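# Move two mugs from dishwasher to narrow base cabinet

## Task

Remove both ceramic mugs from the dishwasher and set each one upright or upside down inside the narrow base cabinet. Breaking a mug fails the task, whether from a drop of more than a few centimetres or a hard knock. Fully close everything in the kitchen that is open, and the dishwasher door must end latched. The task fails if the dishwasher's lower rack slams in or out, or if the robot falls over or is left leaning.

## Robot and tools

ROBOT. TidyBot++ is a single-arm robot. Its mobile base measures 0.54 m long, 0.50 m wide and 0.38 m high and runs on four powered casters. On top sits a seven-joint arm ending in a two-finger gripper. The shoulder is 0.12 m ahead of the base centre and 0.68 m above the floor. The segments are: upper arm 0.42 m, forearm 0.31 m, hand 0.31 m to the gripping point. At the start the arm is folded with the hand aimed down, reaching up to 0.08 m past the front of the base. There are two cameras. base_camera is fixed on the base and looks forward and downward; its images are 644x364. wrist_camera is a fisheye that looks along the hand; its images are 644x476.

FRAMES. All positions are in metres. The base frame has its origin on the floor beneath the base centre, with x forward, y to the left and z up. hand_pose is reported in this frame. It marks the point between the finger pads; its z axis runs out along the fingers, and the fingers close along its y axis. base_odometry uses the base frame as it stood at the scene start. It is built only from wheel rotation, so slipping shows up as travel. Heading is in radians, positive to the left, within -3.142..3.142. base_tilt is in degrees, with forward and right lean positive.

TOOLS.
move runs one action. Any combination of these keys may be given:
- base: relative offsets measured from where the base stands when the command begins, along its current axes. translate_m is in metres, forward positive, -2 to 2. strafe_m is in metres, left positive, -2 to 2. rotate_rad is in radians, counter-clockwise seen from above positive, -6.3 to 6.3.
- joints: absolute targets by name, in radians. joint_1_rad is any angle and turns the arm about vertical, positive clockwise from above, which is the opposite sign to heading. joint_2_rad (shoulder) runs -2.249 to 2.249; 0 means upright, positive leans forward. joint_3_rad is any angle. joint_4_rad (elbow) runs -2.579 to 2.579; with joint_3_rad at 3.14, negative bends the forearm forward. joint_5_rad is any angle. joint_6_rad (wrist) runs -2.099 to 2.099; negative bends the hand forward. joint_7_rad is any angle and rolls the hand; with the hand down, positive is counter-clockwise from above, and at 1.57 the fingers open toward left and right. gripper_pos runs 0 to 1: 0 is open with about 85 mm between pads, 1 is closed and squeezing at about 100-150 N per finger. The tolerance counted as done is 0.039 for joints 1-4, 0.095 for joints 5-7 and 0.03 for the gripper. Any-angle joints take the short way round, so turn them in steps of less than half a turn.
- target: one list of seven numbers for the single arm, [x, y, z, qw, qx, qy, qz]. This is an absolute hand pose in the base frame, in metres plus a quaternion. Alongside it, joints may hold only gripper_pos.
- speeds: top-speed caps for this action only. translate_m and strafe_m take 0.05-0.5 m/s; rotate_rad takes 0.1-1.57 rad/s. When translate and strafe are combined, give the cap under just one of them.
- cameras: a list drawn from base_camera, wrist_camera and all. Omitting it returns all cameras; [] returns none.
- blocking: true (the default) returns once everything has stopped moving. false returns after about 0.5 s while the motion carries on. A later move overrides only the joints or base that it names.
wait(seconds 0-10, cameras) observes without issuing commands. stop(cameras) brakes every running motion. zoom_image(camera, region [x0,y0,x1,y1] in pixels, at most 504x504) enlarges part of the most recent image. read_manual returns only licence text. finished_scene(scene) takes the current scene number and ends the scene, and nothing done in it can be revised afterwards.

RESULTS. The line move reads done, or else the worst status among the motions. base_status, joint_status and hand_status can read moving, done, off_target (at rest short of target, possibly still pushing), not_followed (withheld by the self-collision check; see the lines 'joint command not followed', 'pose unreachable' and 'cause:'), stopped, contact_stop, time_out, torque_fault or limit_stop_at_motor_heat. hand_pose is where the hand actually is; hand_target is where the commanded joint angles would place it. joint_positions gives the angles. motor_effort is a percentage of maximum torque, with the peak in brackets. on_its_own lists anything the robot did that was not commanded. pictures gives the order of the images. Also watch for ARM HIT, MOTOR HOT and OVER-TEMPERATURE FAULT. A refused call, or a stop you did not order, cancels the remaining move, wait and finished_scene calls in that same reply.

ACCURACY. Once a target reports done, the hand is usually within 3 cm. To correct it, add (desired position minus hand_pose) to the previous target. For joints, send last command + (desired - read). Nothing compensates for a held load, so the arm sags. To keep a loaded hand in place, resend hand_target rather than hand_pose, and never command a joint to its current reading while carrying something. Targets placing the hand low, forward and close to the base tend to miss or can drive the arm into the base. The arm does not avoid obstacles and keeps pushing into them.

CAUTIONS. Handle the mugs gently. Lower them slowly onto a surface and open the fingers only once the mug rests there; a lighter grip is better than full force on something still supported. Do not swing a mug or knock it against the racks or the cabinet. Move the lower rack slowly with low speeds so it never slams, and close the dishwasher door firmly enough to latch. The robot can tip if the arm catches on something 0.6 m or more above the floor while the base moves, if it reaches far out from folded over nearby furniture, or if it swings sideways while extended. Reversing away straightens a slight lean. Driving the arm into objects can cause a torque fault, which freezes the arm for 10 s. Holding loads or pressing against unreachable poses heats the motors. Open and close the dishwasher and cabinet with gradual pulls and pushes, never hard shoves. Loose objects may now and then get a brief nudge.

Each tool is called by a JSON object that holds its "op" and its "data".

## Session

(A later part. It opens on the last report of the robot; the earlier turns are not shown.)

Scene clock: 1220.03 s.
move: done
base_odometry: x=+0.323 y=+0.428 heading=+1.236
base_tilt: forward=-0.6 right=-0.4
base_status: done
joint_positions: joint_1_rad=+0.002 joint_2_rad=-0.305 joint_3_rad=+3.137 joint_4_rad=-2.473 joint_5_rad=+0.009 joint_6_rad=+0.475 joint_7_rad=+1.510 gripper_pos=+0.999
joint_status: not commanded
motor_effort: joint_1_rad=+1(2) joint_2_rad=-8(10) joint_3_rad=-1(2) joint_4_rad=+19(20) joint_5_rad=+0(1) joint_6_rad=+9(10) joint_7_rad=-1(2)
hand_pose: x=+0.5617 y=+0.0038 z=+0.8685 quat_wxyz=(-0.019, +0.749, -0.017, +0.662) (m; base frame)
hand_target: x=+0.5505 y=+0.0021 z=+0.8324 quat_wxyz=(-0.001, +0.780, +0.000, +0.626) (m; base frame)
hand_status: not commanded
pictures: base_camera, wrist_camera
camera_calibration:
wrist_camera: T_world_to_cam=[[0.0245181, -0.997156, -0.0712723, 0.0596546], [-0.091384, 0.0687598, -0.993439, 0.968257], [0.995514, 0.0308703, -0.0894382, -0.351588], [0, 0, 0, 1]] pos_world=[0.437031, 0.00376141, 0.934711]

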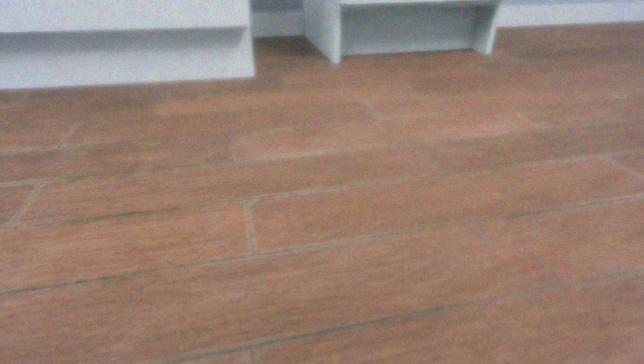

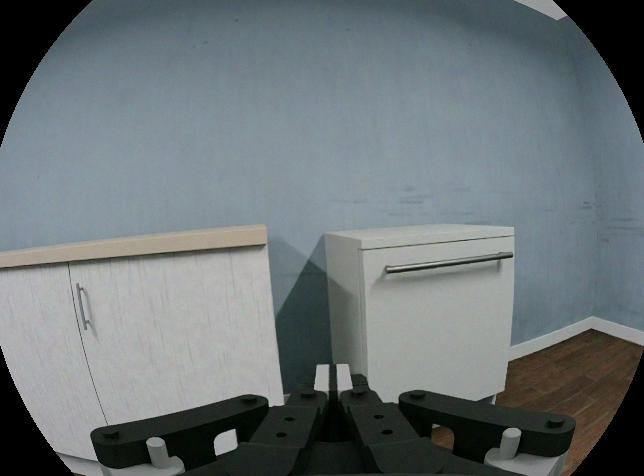

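{"op": "move", "data": {"base": {"rotate_rad":0.75}, "cameras": ["wrist_camera"]}}

Scene clock: 1229.27 s.
move: done
base_odometry: x=+0.323 y=+0.428 heading=+1.986
base_tilt: forward=-0.6 right=-0.4
base_status: done
joint_positions: joint_1_rad=+0.002 joint_2_rad=-0.305 joint_3_rad=+3.137 joint_4_rad=-2.473 joint_5_rad=+0.009 joint_6_rad=+0.475 joint_7_rad=+1.510 gripper_pos=+0.999
joint_status: not commanded
motor_effort: joint_1_rad=+1(3) joint_2_rad=-8(9) joint_3_rad=+0(2) joint_4_rad=+19(20) joint_5_rad=+1(1) joint_6_rad=+8(10) joint_7_rad=+0(1)
hand_pose: x=+0.5616 y=+0.0040 z=+0.8684 quat_wxyz=(-0.019, +0.749, -0.017, +0.662) (m; base frame)
hand_target: x=+0.5505 y=+0.0021 z=+0.8324 quat_wxyz=(-0.001, +0.780, +0.000, +0.626) (m; base frame)
hand_status: not commanded
pictures: wrist_camera
camera_calibration:
wrist_camera: T_world_to_cam=[[0.024797, -0.997153, -0.0712046, 0.059563], [-0.091807, 0.068654, -0.993407, 0.968304], [0.995468, 0.0311706, -0.0898433, -0.351199], [0, 0, 0, 1]] pos_world=[0.437028, 0.00386262, 0.934609]

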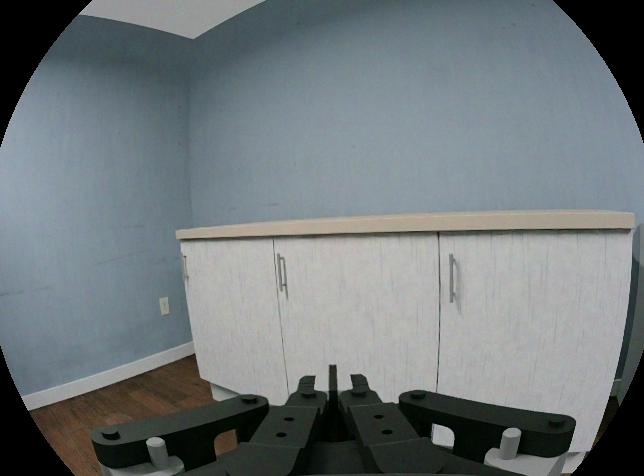

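All closed.

{"op": "finished_scene", "data": {"scene": 2}}

The scene is finished: the task was done.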